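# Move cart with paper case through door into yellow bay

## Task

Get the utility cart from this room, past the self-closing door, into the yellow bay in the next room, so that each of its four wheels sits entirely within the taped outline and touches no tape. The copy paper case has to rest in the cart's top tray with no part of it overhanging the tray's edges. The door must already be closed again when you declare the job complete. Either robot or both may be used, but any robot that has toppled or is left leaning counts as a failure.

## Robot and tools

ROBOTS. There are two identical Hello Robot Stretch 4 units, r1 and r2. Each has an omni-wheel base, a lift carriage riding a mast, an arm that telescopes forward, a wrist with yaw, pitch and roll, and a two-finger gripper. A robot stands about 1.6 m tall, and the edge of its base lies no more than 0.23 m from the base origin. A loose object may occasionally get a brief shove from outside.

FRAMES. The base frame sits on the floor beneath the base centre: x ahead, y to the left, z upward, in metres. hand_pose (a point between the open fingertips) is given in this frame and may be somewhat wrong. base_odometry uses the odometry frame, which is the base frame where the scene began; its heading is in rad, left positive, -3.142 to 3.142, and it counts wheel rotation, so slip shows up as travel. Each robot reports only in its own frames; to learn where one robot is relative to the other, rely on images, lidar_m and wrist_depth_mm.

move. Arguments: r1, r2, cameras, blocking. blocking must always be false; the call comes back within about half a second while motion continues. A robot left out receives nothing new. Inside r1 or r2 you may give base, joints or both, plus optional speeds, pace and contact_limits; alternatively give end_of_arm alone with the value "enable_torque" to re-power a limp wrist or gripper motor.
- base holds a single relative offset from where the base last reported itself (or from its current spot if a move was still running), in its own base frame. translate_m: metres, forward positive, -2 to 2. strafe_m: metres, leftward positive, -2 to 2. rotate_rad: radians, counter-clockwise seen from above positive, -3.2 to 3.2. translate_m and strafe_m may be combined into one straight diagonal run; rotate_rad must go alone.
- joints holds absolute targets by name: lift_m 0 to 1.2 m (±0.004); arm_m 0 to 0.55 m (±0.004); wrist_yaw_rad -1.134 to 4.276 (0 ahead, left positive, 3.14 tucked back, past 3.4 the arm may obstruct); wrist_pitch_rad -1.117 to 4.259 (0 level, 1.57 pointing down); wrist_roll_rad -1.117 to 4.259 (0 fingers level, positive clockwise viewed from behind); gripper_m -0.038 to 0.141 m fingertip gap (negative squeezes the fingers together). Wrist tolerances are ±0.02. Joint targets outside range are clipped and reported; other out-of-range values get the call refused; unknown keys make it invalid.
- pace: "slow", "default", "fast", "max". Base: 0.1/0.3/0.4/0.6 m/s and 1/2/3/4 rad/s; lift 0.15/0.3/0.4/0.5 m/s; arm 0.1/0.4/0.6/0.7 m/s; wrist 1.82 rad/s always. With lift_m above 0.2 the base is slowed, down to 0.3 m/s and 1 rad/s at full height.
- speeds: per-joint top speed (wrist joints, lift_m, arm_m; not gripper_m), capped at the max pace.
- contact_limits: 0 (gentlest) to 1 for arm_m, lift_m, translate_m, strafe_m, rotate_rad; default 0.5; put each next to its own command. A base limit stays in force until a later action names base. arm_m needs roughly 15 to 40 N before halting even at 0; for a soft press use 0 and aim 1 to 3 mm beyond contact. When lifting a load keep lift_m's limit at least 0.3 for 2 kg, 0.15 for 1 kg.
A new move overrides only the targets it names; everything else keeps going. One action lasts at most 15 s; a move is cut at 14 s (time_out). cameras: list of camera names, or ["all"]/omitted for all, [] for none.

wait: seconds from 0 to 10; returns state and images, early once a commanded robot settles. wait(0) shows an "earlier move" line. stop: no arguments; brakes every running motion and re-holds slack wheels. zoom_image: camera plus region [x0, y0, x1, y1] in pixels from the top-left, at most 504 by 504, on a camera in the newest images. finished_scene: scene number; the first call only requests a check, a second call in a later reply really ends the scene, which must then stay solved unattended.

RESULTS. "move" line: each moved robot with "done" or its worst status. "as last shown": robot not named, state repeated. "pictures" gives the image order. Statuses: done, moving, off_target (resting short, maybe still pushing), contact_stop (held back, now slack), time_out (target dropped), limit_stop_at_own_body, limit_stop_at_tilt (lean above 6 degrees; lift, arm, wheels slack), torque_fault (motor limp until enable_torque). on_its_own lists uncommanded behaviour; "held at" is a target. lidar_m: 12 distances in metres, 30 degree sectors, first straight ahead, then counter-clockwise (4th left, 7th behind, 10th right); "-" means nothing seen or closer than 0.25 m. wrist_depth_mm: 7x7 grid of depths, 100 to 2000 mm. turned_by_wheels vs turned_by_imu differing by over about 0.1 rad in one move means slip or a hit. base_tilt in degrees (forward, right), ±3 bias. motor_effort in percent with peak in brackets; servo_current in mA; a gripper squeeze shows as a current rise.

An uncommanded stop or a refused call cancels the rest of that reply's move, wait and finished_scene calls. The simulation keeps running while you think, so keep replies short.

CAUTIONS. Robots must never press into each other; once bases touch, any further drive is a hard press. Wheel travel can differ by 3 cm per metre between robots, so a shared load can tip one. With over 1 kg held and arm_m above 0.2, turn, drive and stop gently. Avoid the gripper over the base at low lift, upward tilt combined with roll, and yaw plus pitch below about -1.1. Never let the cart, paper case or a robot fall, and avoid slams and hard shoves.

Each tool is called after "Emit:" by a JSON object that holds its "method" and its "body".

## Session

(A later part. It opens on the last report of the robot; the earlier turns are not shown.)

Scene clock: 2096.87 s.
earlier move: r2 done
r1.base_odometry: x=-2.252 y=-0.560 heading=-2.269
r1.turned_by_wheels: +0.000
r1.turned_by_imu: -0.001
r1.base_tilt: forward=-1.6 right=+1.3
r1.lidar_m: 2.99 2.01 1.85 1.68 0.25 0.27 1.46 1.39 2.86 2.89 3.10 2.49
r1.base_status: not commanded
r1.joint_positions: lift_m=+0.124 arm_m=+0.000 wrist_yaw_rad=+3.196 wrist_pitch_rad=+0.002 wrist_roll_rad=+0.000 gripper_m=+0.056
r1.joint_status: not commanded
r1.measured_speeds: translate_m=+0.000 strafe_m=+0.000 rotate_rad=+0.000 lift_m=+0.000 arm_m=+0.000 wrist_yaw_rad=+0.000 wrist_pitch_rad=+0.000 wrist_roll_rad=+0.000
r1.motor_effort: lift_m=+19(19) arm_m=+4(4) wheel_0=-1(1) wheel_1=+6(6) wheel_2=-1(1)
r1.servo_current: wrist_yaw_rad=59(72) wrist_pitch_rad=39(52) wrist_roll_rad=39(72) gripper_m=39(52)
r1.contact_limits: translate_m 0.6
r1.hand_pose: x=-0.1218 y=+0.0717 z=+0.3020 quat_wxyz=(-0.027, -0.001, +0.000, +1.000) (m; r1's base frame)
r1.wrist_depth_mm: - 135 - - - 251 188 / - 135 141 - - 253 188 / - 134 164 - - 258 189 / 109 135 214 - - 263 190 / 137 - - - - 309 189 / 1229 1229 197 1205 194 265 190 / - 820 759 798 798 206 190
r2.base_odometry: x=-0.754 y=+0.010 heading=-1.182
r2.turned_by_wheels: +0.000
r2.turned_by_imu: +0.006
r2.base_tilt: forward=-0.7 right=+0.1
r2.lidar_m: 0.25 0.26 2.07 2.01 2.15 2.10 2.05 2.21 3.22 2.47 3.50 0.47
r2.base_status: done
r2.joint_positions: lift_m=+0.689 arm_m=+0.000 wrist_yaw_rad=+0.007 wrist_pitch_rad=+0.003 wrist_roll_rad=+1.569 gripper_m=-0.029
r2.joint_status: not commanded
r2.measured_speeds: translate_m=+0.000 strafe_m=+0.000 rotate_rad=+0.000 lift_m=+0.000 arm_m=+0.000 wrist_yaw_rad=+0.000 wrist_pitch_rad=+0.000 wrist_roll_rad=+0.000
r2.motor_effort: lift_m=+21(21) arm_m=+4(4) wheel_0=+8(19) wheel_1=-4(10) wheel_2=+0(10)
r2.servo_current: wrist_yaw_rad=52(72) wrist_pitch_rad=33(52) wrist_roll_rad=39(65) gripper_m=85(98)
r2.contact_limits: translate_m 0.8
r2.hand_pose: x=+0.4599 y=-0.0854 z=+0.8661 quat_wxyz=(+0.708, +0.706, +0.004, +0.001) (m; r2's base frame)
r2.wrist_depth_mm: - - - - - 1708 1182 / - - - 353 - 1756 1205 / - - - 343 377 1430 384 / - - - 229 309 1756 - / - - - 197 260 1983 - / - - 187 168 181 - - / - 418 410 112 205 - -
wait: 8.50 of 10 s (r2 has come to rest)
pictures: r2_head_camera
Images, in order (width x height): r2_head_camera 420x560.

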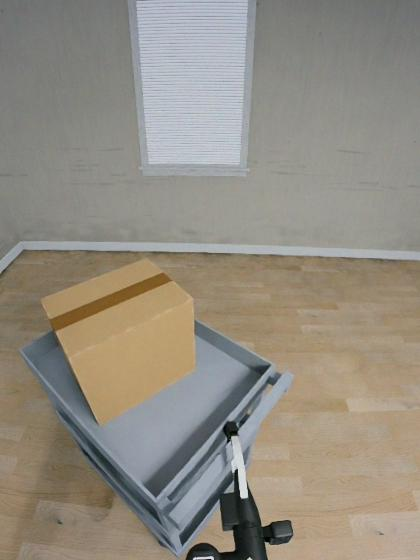

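Emit:
{"method": "move", "body": {"r2": {"base": {"rotate_rad": 0.85}, "pace": "slow", "contact_limits": {"rotate_rad": 0.8}}, "blocking": false, "cameras": []}}

Emit:
{"method": "wait", "body": {"seconds": 5, "cameras": ["r2_head_camera"]}}

Scene clock: 2140.33 s.
move: r2 moving
r1.base_odometry: x=-2.252 y=-0.560 heading=-2.269
r1.turned_by_wheels: +0.000
r1.turned_by_imu: +0.000
r1.base_tilt: forward=-1.6 right=+1.3
r1.lidar_m: 3.00 2.03 1.87 1.66 0.25 0.30 1.46 1.41 2.85 2.91 3.08 2.46
r1.base_status: not commanded
r1.joint_positions: lift_m=+0.124 arm_m=+0.000 wrist_yaw_rad=+3.196 wrist_pitch_rad=+0.002 wrist_roll_rad=+0.000 gripper_m=+0.056
r1.joint_status: not commanded
r1.measured_speeds: translate_m=+0.000 strafe_m=+0.000 rotate_rad=+0.000 lift_m=+0.000 arm_m=+0.000 wrist_yaw_rad=+0.000 wrist_pitch_rad=+0.000 wrist_roll_rad=+0.000
r1.motor_effort: lift_m=+19(19) arm_m=+4(4) wheel_0=-1(1) wheel_1=+5(6) wheel_2=-1(1)
r1.servo_current: wrist_yaw_rad=52(65) wrist_pitch_rad=46(52) wrist_roll_rad=39(52) gripper_m=39(46)
r1.contact_limits: translate_m 0.6
r1.hand_pose: x=-0.1218 y=+0.0717 z=+0.3020 quat_wxyz=(-0.027, -0.001, +0.000, +1.000) (m; r1's base frame)
r1.wrist_depth_mm: - 135 - - - 251 188 / - 135 141 - - 253 188 / - 134 164 - - 259 189 / 109 135 214 - - 264 189 / 137 - - - - 307 190 / 1229 1229 196 1205 195 266 190 / - 809 759 798 798 206 190
r2.base_odometry: x=-0.755 y=+0.010 heading=-1.059
r2.turned_by_wheels: +0.123
r2.turned_by_imu: +0.119
r2.base_tilt: forward=-0.7 right=+0.1
r2.lidar_m: 0.25 0.30 2.03 2.03 2.29 2.05 2.05 2.31 2.48 2.47 3.18 0.46
r2.base_status: rotate_rad moving
r2.joint_positions: lift_m=+0.689 arm_m=+0.000 wrist_yaw_rad=-0.016 wrist_pitch_rad=+0.003 wrist_roll_rad=+1.569 gripper_m=-0.029
r2.joint_status: not commanded
r2.measured_speeds: translate_m=-0.001 strafe_m=+0.001 rotate_rad=+0.481 lift_m=+0.000 arm_m=+0.000 wrist_yaw_rad=-0.058 wrist_pitch_rad=+0.000 wrist_roll_rad=+0.000
r2.motor_effort: lift_m=+21(21) arm_m=+4(4) wheel_0=-14(14) wheel_1=-10(10) wheel_2=-19(19)
r2.servo_current: wrist_yaw_rad=91(91) wrist_pitch_rad=46(46) wrist_roll_rad=46(52) gripper_m=85(85)
r2.contact_limits: rotate_rad 0.8
r2.hand_pose: x=+0.4578 y=-0.0921 z=+0.8661 quat_wxyz=(+0.708, +0.706, -0.005, -0.007) (m; r2's base frame)
r2.wrist_depth_mm: - - - - - 1708 1160 / - - - 343 - 1618 1205 / - - - 330 355 1537 384 / - - - 216 287 1708 - / - - - 183 251 1863 - / - - 185 163 182 - - / - 415 407 112 201 - -
pictures: none
No camera images: "cameras" was empty.

Scene clock: 2141.97 s.
earlier move: r2 done
r1.base_odometry: x=-2.252 y=-0.560 heading=-2.269
r1.turned_by_wheels: +0.000
r1.turned_by_imu: +0.000
r1.base_tilt: forward=-1.6 right=+1.3
r1.lidar_m: 2.96 2.02 1.84 1.71 0.25 0.30 1.45 1.40 2.85 2.92 3.19 2.46
r1.base_status: not commanded
r1.joint_positions: lift_m=+0.124 arm_m=+0.000 wrist_yaw_rad=+3.196 wrist_pitch_rad=+0.002 wrist_roll_rad=+0.000 gripper_m=+0.056
r1.joint_status: not commanded
r1.measured_speeds: translate_m=+0.000 strafe_m=+0.000 rotate_rad=+0.000 lift_m=+0.000 arm_m=+0.000 wrist_yaw_rad=+0.000 wrist_pitch_rad=+0.000 wrist_roll_rad=+0.000
r1.motor_effort: lift_m=+19(19) arm_m=+4(4) wheel_0=+0(1) wheel_1=+5(6) wheel_2=-1(1)
r1.servo_current: wrist_yaw_rad=46(65) wrist_pitch_rad=33(52) wrist_roll_rad=39(59) gripper_m=39(46)
r1.contact_limits: translate_m 0.6
r1.hand_pose: x=-0.1218 y=+0.0717 z=+0.3020 quat_wxyz=(-0.027, -0.001, +0.000, +1.000) (m; r1's base frame)
r1.wrist_depth_mm: - 135 - - - 250 188 / - 135 141 - - 253 189 / - 133 164 - - 259 189 / 109 136 215 - - 264 189 / 137 - 1983 - - 307 190 / 1229 1229 196 1205 194 266 190 / - 809 759 798 788 206 191
r2.base_odometry: x=-0.754 y=+0.010 heading=-0.333
r2.turned_by_wheels: +0.726
r2.turned_by_imu: +0.688
r2.base_tilt: forward=-0.7 right=+0.1
r2.lidar_m: 0.43 2.02 2.07 2.23 2.05 2.08 2.63 2.46 3.79 2.87 2.58 0.37
r2.base_status: done
r2.joint_positions: lift_m=+0.689 arm_m=+0.000 wrist_yaw_rad=-0.002 wrist_pitch_rad=+0.003 wrist_roll_rad=+1.569 gripper_m=-0.029
r2.joint_status: not commanded
r2.measured_speeds: translate_m=+0.000 strafe_m=+0.000 rotate_rad=+0.000 lift_m=+0.000 arm_m=+0.000 wrist_yaw_rad=+0.000 wrist_pitch_rad=+0.000 wrist_roll_rad=+0.000
r2.motor_effort: lift_m=+21(21) arm_m=-4(4) wheel_0=-6(19) wheel_1=-4(10) wheel_2=-4(25)
r2.servo_current: wrist_yaw_rad=52(124) wrist_pitch_rad=46(52) wrist_roll_rad=39(59) gripper_m=78(85)
r2.contact_limits: rotate_rad 0.8
r2.hand_pose: x=+0.4591 y=-0.0881 z=+0.8661 quat_wxyz=(+0.708, +0.706, +0.000, -0.002) (m; r2's base frame)
r2.wrist_depth_mm: - 340 343 104 160 162 - / - 377 384 114 173 173 - / - 442 430 122 187 - - / - - 500 137 206 647 - / - - - 148 228 1808 530 / - - 184 165 181 1708 492 / - - - 112 - - 1205
wait: 1.63 of 5 s (r2 has come to rest)
pictures: r2_head_camera
Images, in order (width x height): r2_head_camera 420x560.

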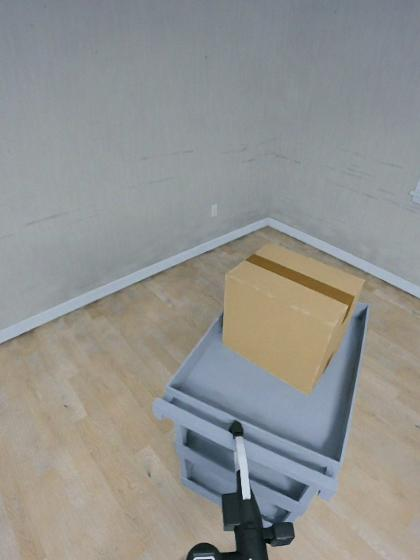

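Emit:
{"method": "move", "body": {"r2": {"base": {"strafe_m": -1.1185, "translate_m": -0.72}, "pace": "default", "contact_limits": {"translate_m": 0.8}}, "blocking": false, "cameras": []}}

Emit:
{"method": "wait", "body": {"seconds": 8, "cameras": ["r2_head_camera"]}}

Scene clock: 2155.97 s.
move: r2 moving
r1.base_odometry: x=-2.252 y=-0.560 heading=-2.269
r1.turned_by_wheels: +0.000
r1.turned_by_imu: +0.000
r1.base_tilt: forward=-1.6 right=+1.3
r1.lidar_m: 2.99 2.02 1.86 1.70 0.25 0.29 1.50 1.41 2.86 2.90 3.16 2.43
r1.base_status: not commanded
r1.joint_positions: lift_m=+0.124 arm_m=+0.000 wrist_yaw_rad=+3.196 wrist_pitch_rad=+0.002 wrist_roll_rad=+0.000 gripper_m=+0.056
r1.joint_status: not commanded
r1.measured_speeds: translate_m=+0.000 strafe_m=+0.000 rotate_rad=+0.000 lift_m=+0.000 arm_m=+0.000 wrist_yaw_rad=+0.000 wrist_pitch_rad=+0.000 wrist_roll_rad=+0.000
r1.motor_effort: lift_m=+19(19) arm_m=+4(4) wheel_0=+0(1) wheel_1=+5(6) wheel_2=-1(1)
r1.servo_current: wrist_yaw_rad=33(59) wrist_pitch_rad=39(52) wrist_roll_rad=59(65) gripper_m=39(46)
r1.contact_limits: translate_m 0.6
r1.hand_pose: x=-0.1218 y=+0.0717 z=+0.3020 quat_wxyz=(-0.027, -0.001, +0.000, +1.000) (m; r1's base frame)
r1.wrist_depth_mm: - 135 - - - 251 188 / - 135 141 - - 254 188 / - 134 164 - - 259 189 / 109 135 214 - - 264 189 / 137 - - - - 307 190 / 1229 1205 197 1205 194 266 190 / - 809 750 809 788 206 190
r2.base_odometry: x=-0.779 y=-0.009 heading=-0.332
r2.turned_by_wheels: +0.001
r2.turned_by_imu: +0.001
r2.base_tilt: forward=-0.6 right=+0.0
r2.lidar_m: 0.43 2.04 2.07 2.27 2.07 2.10 2.62 2.45 3.74 2.91 2.59 0.36
r2.base_status: translate_m moving; strafe_m moving
r2.joint_positions: lift_m=+0.689 arm_m=+0.000 wrist_yaw_rad=+0.003 wrist_pitch_rad=+0.003 wrist_roll_rad=+1.569 gripper_m=-0.029
r2.joint_status: not commanded
r2.measured_speeds: translate_m=-0.065 strafe_m=-0.103 rotate_rad=+0.004 lift_m=+0.000 arm_m=+0.000 wrist_yaw_rad=+0.011 wrist_pitch_rad=+0.000 wrist_roll_rad=+0.000
r2.motor_effort: lift_m=+21(21) arm_m=-4(4) wheel_0=+11(11) wheel_1=-11(12) wheel_2=+14(14)
r2.servo_current: wrist_yaw_rad=46(52) wrist_pitch_rad=39(46) wrist_roll_rad=33(52) gripper_m=78(85)
r2.contact_limits: translate_m 0.8
r2.hand_pose: x=+0.4596 y=-0.0866 z=+0.8661 quat_wxyz=(+0.708, +0.706, +0.002, +0.000) (m; r2's base frame)
r2.wrist_depth_mm: - 342 347 - 161 163 - / - 379 382 115 177 174 - / - 436 427 121 189 - - / - - 492 137 205 683 - / - - - 148 227 1661 535 / - - 185 164 182 1661 488 / - - - 112 271 1661 1205
pictures: none
No camera images: "cameras" was empty.

Scene clock: 2161.37 s.
earlier move: r2 done
r1.base_odometry: x=-2.252 y=-0.560 heading=-2.269
r1.turned_by_wheels: +0.000
r1.turned_by_imu: +0.000
r1.base_tilt: forward=-1.6 right=+1.3
r1.lidar_m: 3.02 2.01 1.87 1.68 0.25 0.30 1.46 1.42 2.86 2.90 1.34 1.40
r1.base_status: not commanded
r1.joint_positions: lift_m=+0.124 arm_m=+0.000 wrist_yaw_rad=+3.196 wrist_pitch_rad=+0.002 wrist_roll_rad=+0.000 gripper_m=+0.056
r1.joint_status: not commanded
r1.measured_speeds: translate_m=+0.000 strafe_m=+0.000 rotate_rad=+0.000 lift_m=+0.000 arm_m=+0.000 wrist_yaw_rad=+0.000 wrist_pitch_rad=+0.000 wrist_roll_rad=+0.000
r1.motor_effort: lift_m=+19(19) arm_m=+4(4) wheel_0=-1(1) wheel_1=+5(6) wheel_2=-1(1)
r1.servo_current: wrist_yaw_rad=52(65) wrist_pitch_rad=39(52) wrist_roll_rad=52(72) gripper_m=39(52)
r1.contact_limits: translate_m 0.6
r1.hand_pose: x=-0.1218 y=+0.0717 z=+0.3020 quat_wxyz=(-0.027, -0.001, +0.000, +1.000) (m; r1's base frame)
r1.wrist_depth_mm: - 135 - - - 249 189 / - 135 141 - - 253 189 / - 133 163 - - 258 189 / 109 135 213 - - 264 189 / 137 - - - - 307 190 / 1229 1205 196 1205 194 266 190 / - 809 768 809 788 207 191
r2.base_odometry: x=-1.800 y=-0.812 heading=-0.332
r2.turned_by_wheels: +0.001
r2.turned_by_imu: +0.011
r2.base_tilt: forward=-0.7 right=+0.1
r2.lidar_m: 0.25 0.25 0.58 2.72 2.48 2.54 1.35 1.33 2.48 2.37 2.21 0.56
r2.base_status: done
r2.joint_positions: lift_m=+0.689 arm_m=+0.000 wrist_yaw_rad=+0.029 wrist_pitch_rad=+0.004 wrist_roll_rad=+1.569 gripper_m=-0.029
r2.joint_status: not commanded
r2.measured_speeds: translate_m=+0.000 strafe_m=+0.000 rotate_rad=+0.000 lift_m=+0.000 arm_m=+0.000 wrist_yaw_rad=+0.000 wrist_pitch_rad=+0.000 wrist_roll_rad=+0.000
r2.on_its_own: wrist_yaw_rad is at rest, and its servo_current (195 mA) is outside its rest range (0 to 104 mA)
r2.motor_effort: lift_m=+21(21) arm_m=+4(4) wheel_0=+11(21) wheel_1=+3(12) wheel_2=+6(20)
r2.servo_current: wrist_yaw_rad=195(202) wrist_pitch_rad=46(52) wrist_roll_rad=46(59) gripper_m=85(91)
r2.contact_limits: translate_m 0.8
r2.hand_pose: x=+0.4617 y=-0.0790 z=+0.8659 quat_wxyz=(+0.708, +0.706, +0.012, +0.009) (m; r2's base frame)
r2.wrist_depth_mm: - - - - - 1756 1205 / - - - - - 1708 1182 / - - - - - 1708 1205 / - - - 268 379 1808 - / - - - 201 286 1756 - / - - 189 165 182 1756 - / - - 399 112 196 - -
wait: 5.40 of 8 s (r2 has come to rest)
pictures: r2_head_camera
Images, in order (width x height): r2_head_camera 420x560.

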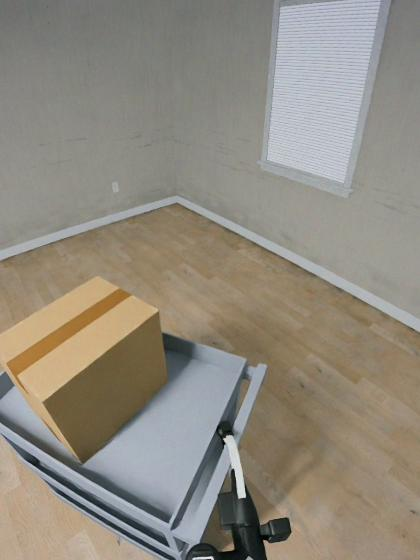

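Emit:
{"method": "move", "body": {"r2": {"base": {"rotate_rad": 0.84}, "pace": "slow", "contact_limits": {"rotate_rad": 0.8}}, "blocking": false, "cameras": []}}

Emit:
{"method": "wait", "body": {"seconds": 5, "cameras": ["r2_head_camera"]}}

Scene clock: 2177.73 s.
move: r2 moving
r1.base_odometry: x=-2.252 y=-0.560 heading=-2.269
r1.turned_by_wheels: +0.000
r1.turned_by_imu: +0.000
r1.base_tilt: forward=-1.6 right=+1.3
r1.lidar_m: 2.97 2.02 1.84 1.69 0.25 0.28 1.48 1.42 2.83 2.89 1.35 1.38
r1.base_status: not commanded
r1.joint_positions: lift_m=+0.124 arm_m=+0.000 wrist_yaw_rad=+3.196 wrist_pitch_rad=+0.002 wrist_roll_rad=+0.000 gripper_m=+0.056
r1.joint_status: not commanded
r1.measured_speeds: translate_m=+0.000 strafe_m=+0.000 rotate_rad=+0.000 lift_m=+0.000 arm_m=+0.000 wrist_yaw_rad=+0.000 wrist_pitch_rad=+0.000 wrist_roll_rad=+0.000
r1.motor_effort: lift_m=+19(19) arm_m=+4(4) wheel_0=+0(1) wheel_1=+6(6) wheel_2=-1(1)
r1.servo_current: wrist_yaw_rad=52(78) wrist_pitch_rad=46(46) wrist_roll_rad=46(65) gripper_m=39(46)
r1.contact_limits: translate_m 0.6
r1.hand_pose: x=-0.1218 y=+0.0717 z=+0.3020 quat_wxyz=(-0.027, -0.001, +0.000, +1.000) (m; r1's base frame)
r1.wrist_depth_mm: - 135 - - - 250 188 / - 135 141 - - 253 189 / - 133 164 - - 258 189 / 109 136 214 - - 264 190 / 137 - - - - 306 190 / 1229 1205 196 1182 194 266 190 / - 809 759 809 788 206 191
r2.base_odometry: x=-1.800 y=-0.812 heading=-0.209
r2.turned_by_wheels: +0.123
r2.turned_by_imu: +0.119
r2.base_tilt: forward=-0.7 right=+0.1
r2.lidar_m: 0.25 0.25 3.43 2.59 2.48 2.54 1.33 2.30 2.57 2.29 2.20 0.52
r2.base_status: rotate_rad moving
r2.joint_positions: lift_m=+0.689 arm_m=+0.000 wrist_yaw_rad=-0.003 wrist_pitch_rad=+0.004 wrist_roll_rad=+1.569 gripper_m=-0.029
r2.joint_status: not commanded
r2.measured_speeds: translate_m=-0.001 strafe_m=-0.003 rotate_rad=+0.480 lift_m=+0.000 arm_m=+0.000 wrist_yaw_rad=-0.096 wrist_pitch_rad=+0.000 wrist_roll_rad=+0.000
r2.motor_effort: lift_m=+21(21) arm_m=+4(4) wheel_0=-10(10) wheel_1=-6(6) wheel_2=-14(14)
r2.servo_current: wrist_yaw_rad=39(202) wrist_pitch_rad=39(46) wrist_roll_rad=52(52) gripper_m=91(91)
r2.contact_limits: rotate_rad 0.8
r2.hand_pose: x=+0.4590 y=-0.0883 z=+0.8659 quat_wxyz=(+0.708, +0.706, +0.000, -0.002) (m; r2's base frame)
r2.wrist_depth_mm: - - - - - 1756 1138 / - - - - - 1708 1205 / - - - 389 - 1756 1205 / - - - 245 347 1756 - / - - - 189 281 1756 - / - - 187 158 181 1808 - / - 418 407 112 195 - -
pictures: none
No camera images: "cameras" was empty.

Scene clock: 2179.37 s.
earlier move: r2 done
r1.base_odometry: x=-2.252 y=-0.560 heading=-2.269
r1.turned_by_wheels: +0.000
r1.turned_by_imu: +0.000
r1.base_tilt: forward=-1.6 right=+1.3
r1.lidar_m: 2.98 1.99 1.86 1.68 0.25 0.31 1.50 1.41 2.85 2.90 1.38 1.39
r1.base_status: not commanded
r1.joint_positions: lift_m=+0.124 arm_m=+0.000 wrist_yaw_rad=+3.196 wrist_pitch_rad=+0.002 wrist_roll_rad=+0.000 gripper_m=+0.056
r1.joint_status: not commanded
r1.measured_speeds: translate_m=+0.000 strafe_m=+0.000 rotate_rad=+0.000 lift_m=+0.000 arm_m=+0.000 wrist_yaw_rad=+0.000 wrist_pitch_rad=+0.000 wrist_roll_rad=+0.000
r1.motor_effort: lift_m=+19(19) arm_m=+4(4) wheel_0=-1(1) wheel_1=+5(6) wheel_2=-1(1)
r1.servo_current: wrist_yaw_rad=52(78) wrist_pitch_rad=46(52) wrist_roll_rad=39(65) gripper_m=39(46)
r1.contact_limits: translate_m 0.6
r1.hand_pose: x=-0.1218 y=+0.0717 z=+0.3020 quat_wxyz=(-0.027, -0.001, +0.000, +1.000) (m; r1's base frame)
r1.wrist_depth_mm: - 135 - - - 250 188 / - 135 141 - - 254 189 / - 133 164 - - 258 189 / 109 135 214 - - 264 189 / 137 - - - - 309 190 / 1229 1229 197 1205 195 266 190 / - 820 759 798 798 206 190
r2.base_odometry: x=-1.800 y=-0.812 heading=+0.507
r2.turned_by_wheels: +0.716
r2.turned_by_imu: +0.607
r2.base_tilt: forward=-0.7 right=+0.1
r2.lidar_m: 0.33 0.38 2.56 2.52 2.72 1.34 2.48 2.66 2.16 2.17 2.32 0.45
r2.base_status: done
r2.joint_positions: lift_m=+0.689 arm_m=+0.000 wrist_yaw_rad=+0.000 wrist_pitch_rad=+0.004 wrist_roll_rad=+1.569 gripper_m=-0.029
r2.joint_status: not commanded
r2.measured_speeds: translate_m=+0.000 strafe_m=+0.000 rotate_rad=+0.000 lift_m=+0.000 arm_m=+0.000 wrist_yaw_rad=+0.000 wrist_pitch_rad=+0.000 wrist_roll_rad=+0.000
r2.motor_effort: lift_m=+21(21) arm_m=-4(4) wheel_0=-6(20) wheel_1=-6(12) wheel_2=-6(28)
r2.servo_current: wrist_yaw_rad=52(202) wrist_pitch_rad=46(46) wrist_roll_rad=33(59) gripper_m=78(91)
r2.contact_limits: rotate_rad 0.8
r2.hand_pose: x=+0.4593 y=-0.0874 z=+0.8659 quat_wxyz=(+0.708, +0.706, +0.001, -0.001) (m; r2's base frame)
r2.wrist_depth_mm: - - - 190 255 1397 1078 / - - - 187 249 1756 - / - - - 184 246 - - / - 449 445 180 241 - - / - 455 449 178 237 - - / - - 186 176 183 - - / - - 466 112 230 - -
wait: 1.63 of 5 s (r2 has come to rest)
pictures: r2_head_camera
Images, in order (width x height): r2_head_camera 420x560.

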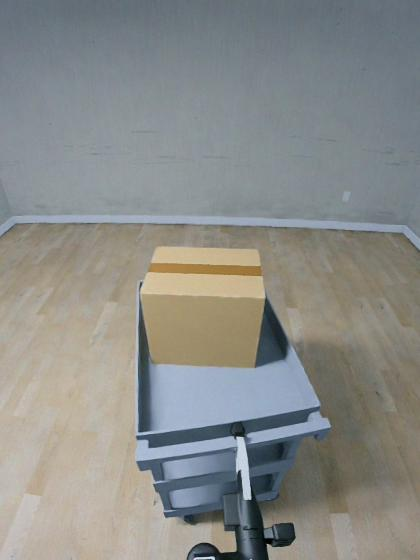

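Emit:
{"method": "move", "body": {"r2": {"base": {"strafe_m": 0.124, "translate_m": -0.995}, "joints": {"wrist_yaw_rad": 0.2}, "speeds": {"wrist_yaw_rad": 0.1}, "pace": "default", "contact_limits": {"translate_m": 0.8}}, "blocking": false, "cameras": []}}

Emit:
{"method": "wait", "body": {"seconds": 8, "cameras": ["r2_head_camera"]}}

Scene clock: 2202.40 s.
move: r2 moving
r1.base_odometry: x=-2.252 y=-0.560 heading=-2.269
r1.turned_by_wheels: +0.000
r1.turned_by_imu: +0.000
r1.base_tilt: forward=-1.6 right=+1.2
r1.lidar_m: 3.02 2.03 1.85 1.69 0.25 0.29 1.45 1.40 2.85 2.90 1.33 1.41
r1.base_status: not commanded
r1.joint_positions: lift_m=+0.124 arm_m=+0.000 wrist_yaw_rad=+3.196 wrist_pitch_rad=+0.002 wrist_roll_rad=+0.000 gripper_m=+0.056
r1.joint_status: not commanded
r1.measured_speeds: translate_m=+0.000 strafe_m=+0.000 rotate_rad=+0.000 lift_m=+0.000 arm_m=+0.000 wrist_yaw_rad=+0.000 wrist_pitch_rad=+0.000 wrist_roll_rad=+0.000
r1.motor_effort: lift_m=+19(19) arm_m=+4(4) wheel_0=+0(1) wheel_1=+5(6) wheel_2=-1(1)
r1.servo_current: wrist_yaw_rad=65(65) wrist_pitch_rad=39(46) wrist_roll_rad=52(72) gripper_m=39(46)
r1.contact_limits: translate_m 0.6
r1.hand_pose: x=-0.1218 y=+0.0717 z=+0.3020 quat_wxyz=(-0.027, -0.001, +0.000, +1.000) (m; r1's base frame)
r1.wrist_depth_mm: - 135 - - - 250 188 / - 135 141 - - 253 189 / - 133 164 - - 257 189 / 109 136 214 - - 263 189 / 137 - - - - 307 190 / 1229 1229 196 1205 195 265 190 / - 820 759 798 788 206 191
r2.base_odometry: x=-1.829 y=-0.824 heading=+0.507
r2.turned_by_wheels: +0.000
r2.turned_by_imu: +0.000
r2.base_tilt: forward=-0.6 right=+0.1
r2.lidar_m: 0.36 0.39 2.58 2.53 2.70 1.32 2.48 2.63 2.24 2.15 2.33 0.44
r2.base_status: translate_m moving; strafe_m moving
r2.joint_positions: lift_m=+0.689 arm_m=+0.000 wrist_yaw_rad=+0.043 wrist_pitch_rad=+0.004 wrist_roll_rad=+1.569 gripper_m=-0.029
r2.joint_status: wrist_yaw_rad moving
r2.measured_speeds: translate_m=-0.120 strafe_m=+0.016 rotate_rad=+0.003 lift_m=+0.000 arm_m=+0.000 wrist_yaw_rad=+0.140 wrist_pitch_rad=+0.000 wrist_roll_rad=+0.000
r2.motor_effort: lift_m=+21(21) arm_m=-4(4) wheel_0=-11(13) wheel_1=-10(10) wheel_2=+18(18)
r2.servo_current: wrist_yaw_rad=59(104) wrist_pitch_rad=46(46) wrist_roll_rad=33(59) gripper_m=78(85)
r2.contact_limits: translate_m 0.8
r2.hand_pose: x=+0.4628 y=-0.0748 z=+0.8659 quat_wxyz=(+0.708, +0.706, +0.017, +0.014) (m; r2's base frame)
r2.wrist_depth_mm: - - - 177 238 1756 1205 / - - - 176 237 1756 - / - - - 176 236 - - / - 445 445 175 236 - - / - 462 455 175 236 - - / - - 185 175 182 - - / - - 492 112 236 640 -
pictures: none
No camera images: "cameras" was empty.

Scene clock: 2206.70 s.
earlier move: r2 done
r1.base_odometry: x=-2.252 y=-0.560 heading=-2.269
r1.turned_by_wheels: +0.000
r1.turned_by_imu: +0.000
r1.base_tilt: forward=-1.5 right=+1.3
r1.lidar_m: 3.00 2.03 1.85 1.66 0.25 0.29 1.48 1.41 2.82 0.52 0.55 4.71
r1.base_status: not commanded
r1.joint_positions: lift_m=+0.124 arm_m=+0.000 wrist_yaw_rad=+3.196 wrist_pitch_rad=+0.002 wrist_roll_rad=+0.000 gripper_m=+0.056
r1.joint_status: not commanded
r1.measured_speeds: translate_m=+0.000 strafe_m=+0.000 rotate_rad=+0.000 lift_m=+0.000 arm_m=+0.000 wrist_yaw_rad=+0.000 wrist_pitch_rad=+0.000 wrist_roll_rad=+0.000
r1.motor_effort: lift_m=+19(19) arm_m=+4(4) wheel_0=+0(1) wheel_1=+6(6) wheel_2=-1(1)
r1.servo_current: wrist_yaw_rad=46(72) wrist_pitch_rad=39(52) wrist_roll_rad=46(72) gripper_m=46(46)
r1.contact_limits: translate_m 0.6
r1.hand_pose: x=-0.1218 y=+0.0717 z=+0.3020 quat_wxyz=(-0.027, -0.001, +0.000, +1.000) (m; r1's base frame)
r1.wrist_depth_mm: - 135 - - - 250 188 / - 135 141 - - 253 188 / - 133 164 - - 258 189 / 109 136 214 - - 263 189 / 137 - 1983 - - 307 190 / 1229 1229 196 1205 195 266 190 / - 809 759 798 788 206 190
r2.base_odometry: x=-2.730 y=-1.187 heading=+0.507
r2.turned_by_wheels: +0.000
r2.turned_by_imu: +0.003
r2.base_tilt: forward=-0.7 right=+0.1
r2.lidar_m: 0.43 0.51 2.53 0.70 0.54 0.67 1.51 1.60 2.24 2.21 2.37 0.34
r2.base_status: done
r2.joint_positions: lift_m=+0.689 arm_m=+0.000 wrist_yaw_rad=+0.201 wrist_pitch_rad=+0.004 wrist_roll_rad=+1.569 gripper_m=-0.029
r2.joint_status: all done
r2.measured_speeds: translate_m=+0.000 strafe_m=+0.000 rotate_rad=+0.000 lift_m=+0.000 arm_m=+0.000 wrist_yaw_rad=+0.000 wrist_pitch_rad=+0.000 wrist_roll_rad=+0.000
r2.motor_effort: lift_m=+21(21) arm_m=-4(4) wheel_0=+0(13) wheel_1=-4(11) wheel_2=+2(23)
r2.servo_current: wrist_yaw_rad=39(104) wrist_pitch_rad=33(52) wrist_roll_rad=39(59) gripper_m=78(91)
r2.contact_limits: translate_m 0.8
r2.hand_pose: x=+0.4710 y=-0.0281 z=+0.8659 quat_wxyz=(+0.704, +0.703, +0.072, +0.070) (m; r2's base frame)
r2.wrist_depth_mm: - 334 329 - 140 143 - / - 370 377 - 155 152 - / - 452 439 106 173 177 - / - - 535 114 195 640 - / - - - 131 224 1708 521 / - - 185 160 182 1708 480 / - - - 112 370 379 415
wait: 4.30 of 8 s (r2 has come to rest)
pictures: r2_head_camera
Images, in order (width x height): r2_head_camera 420x560.

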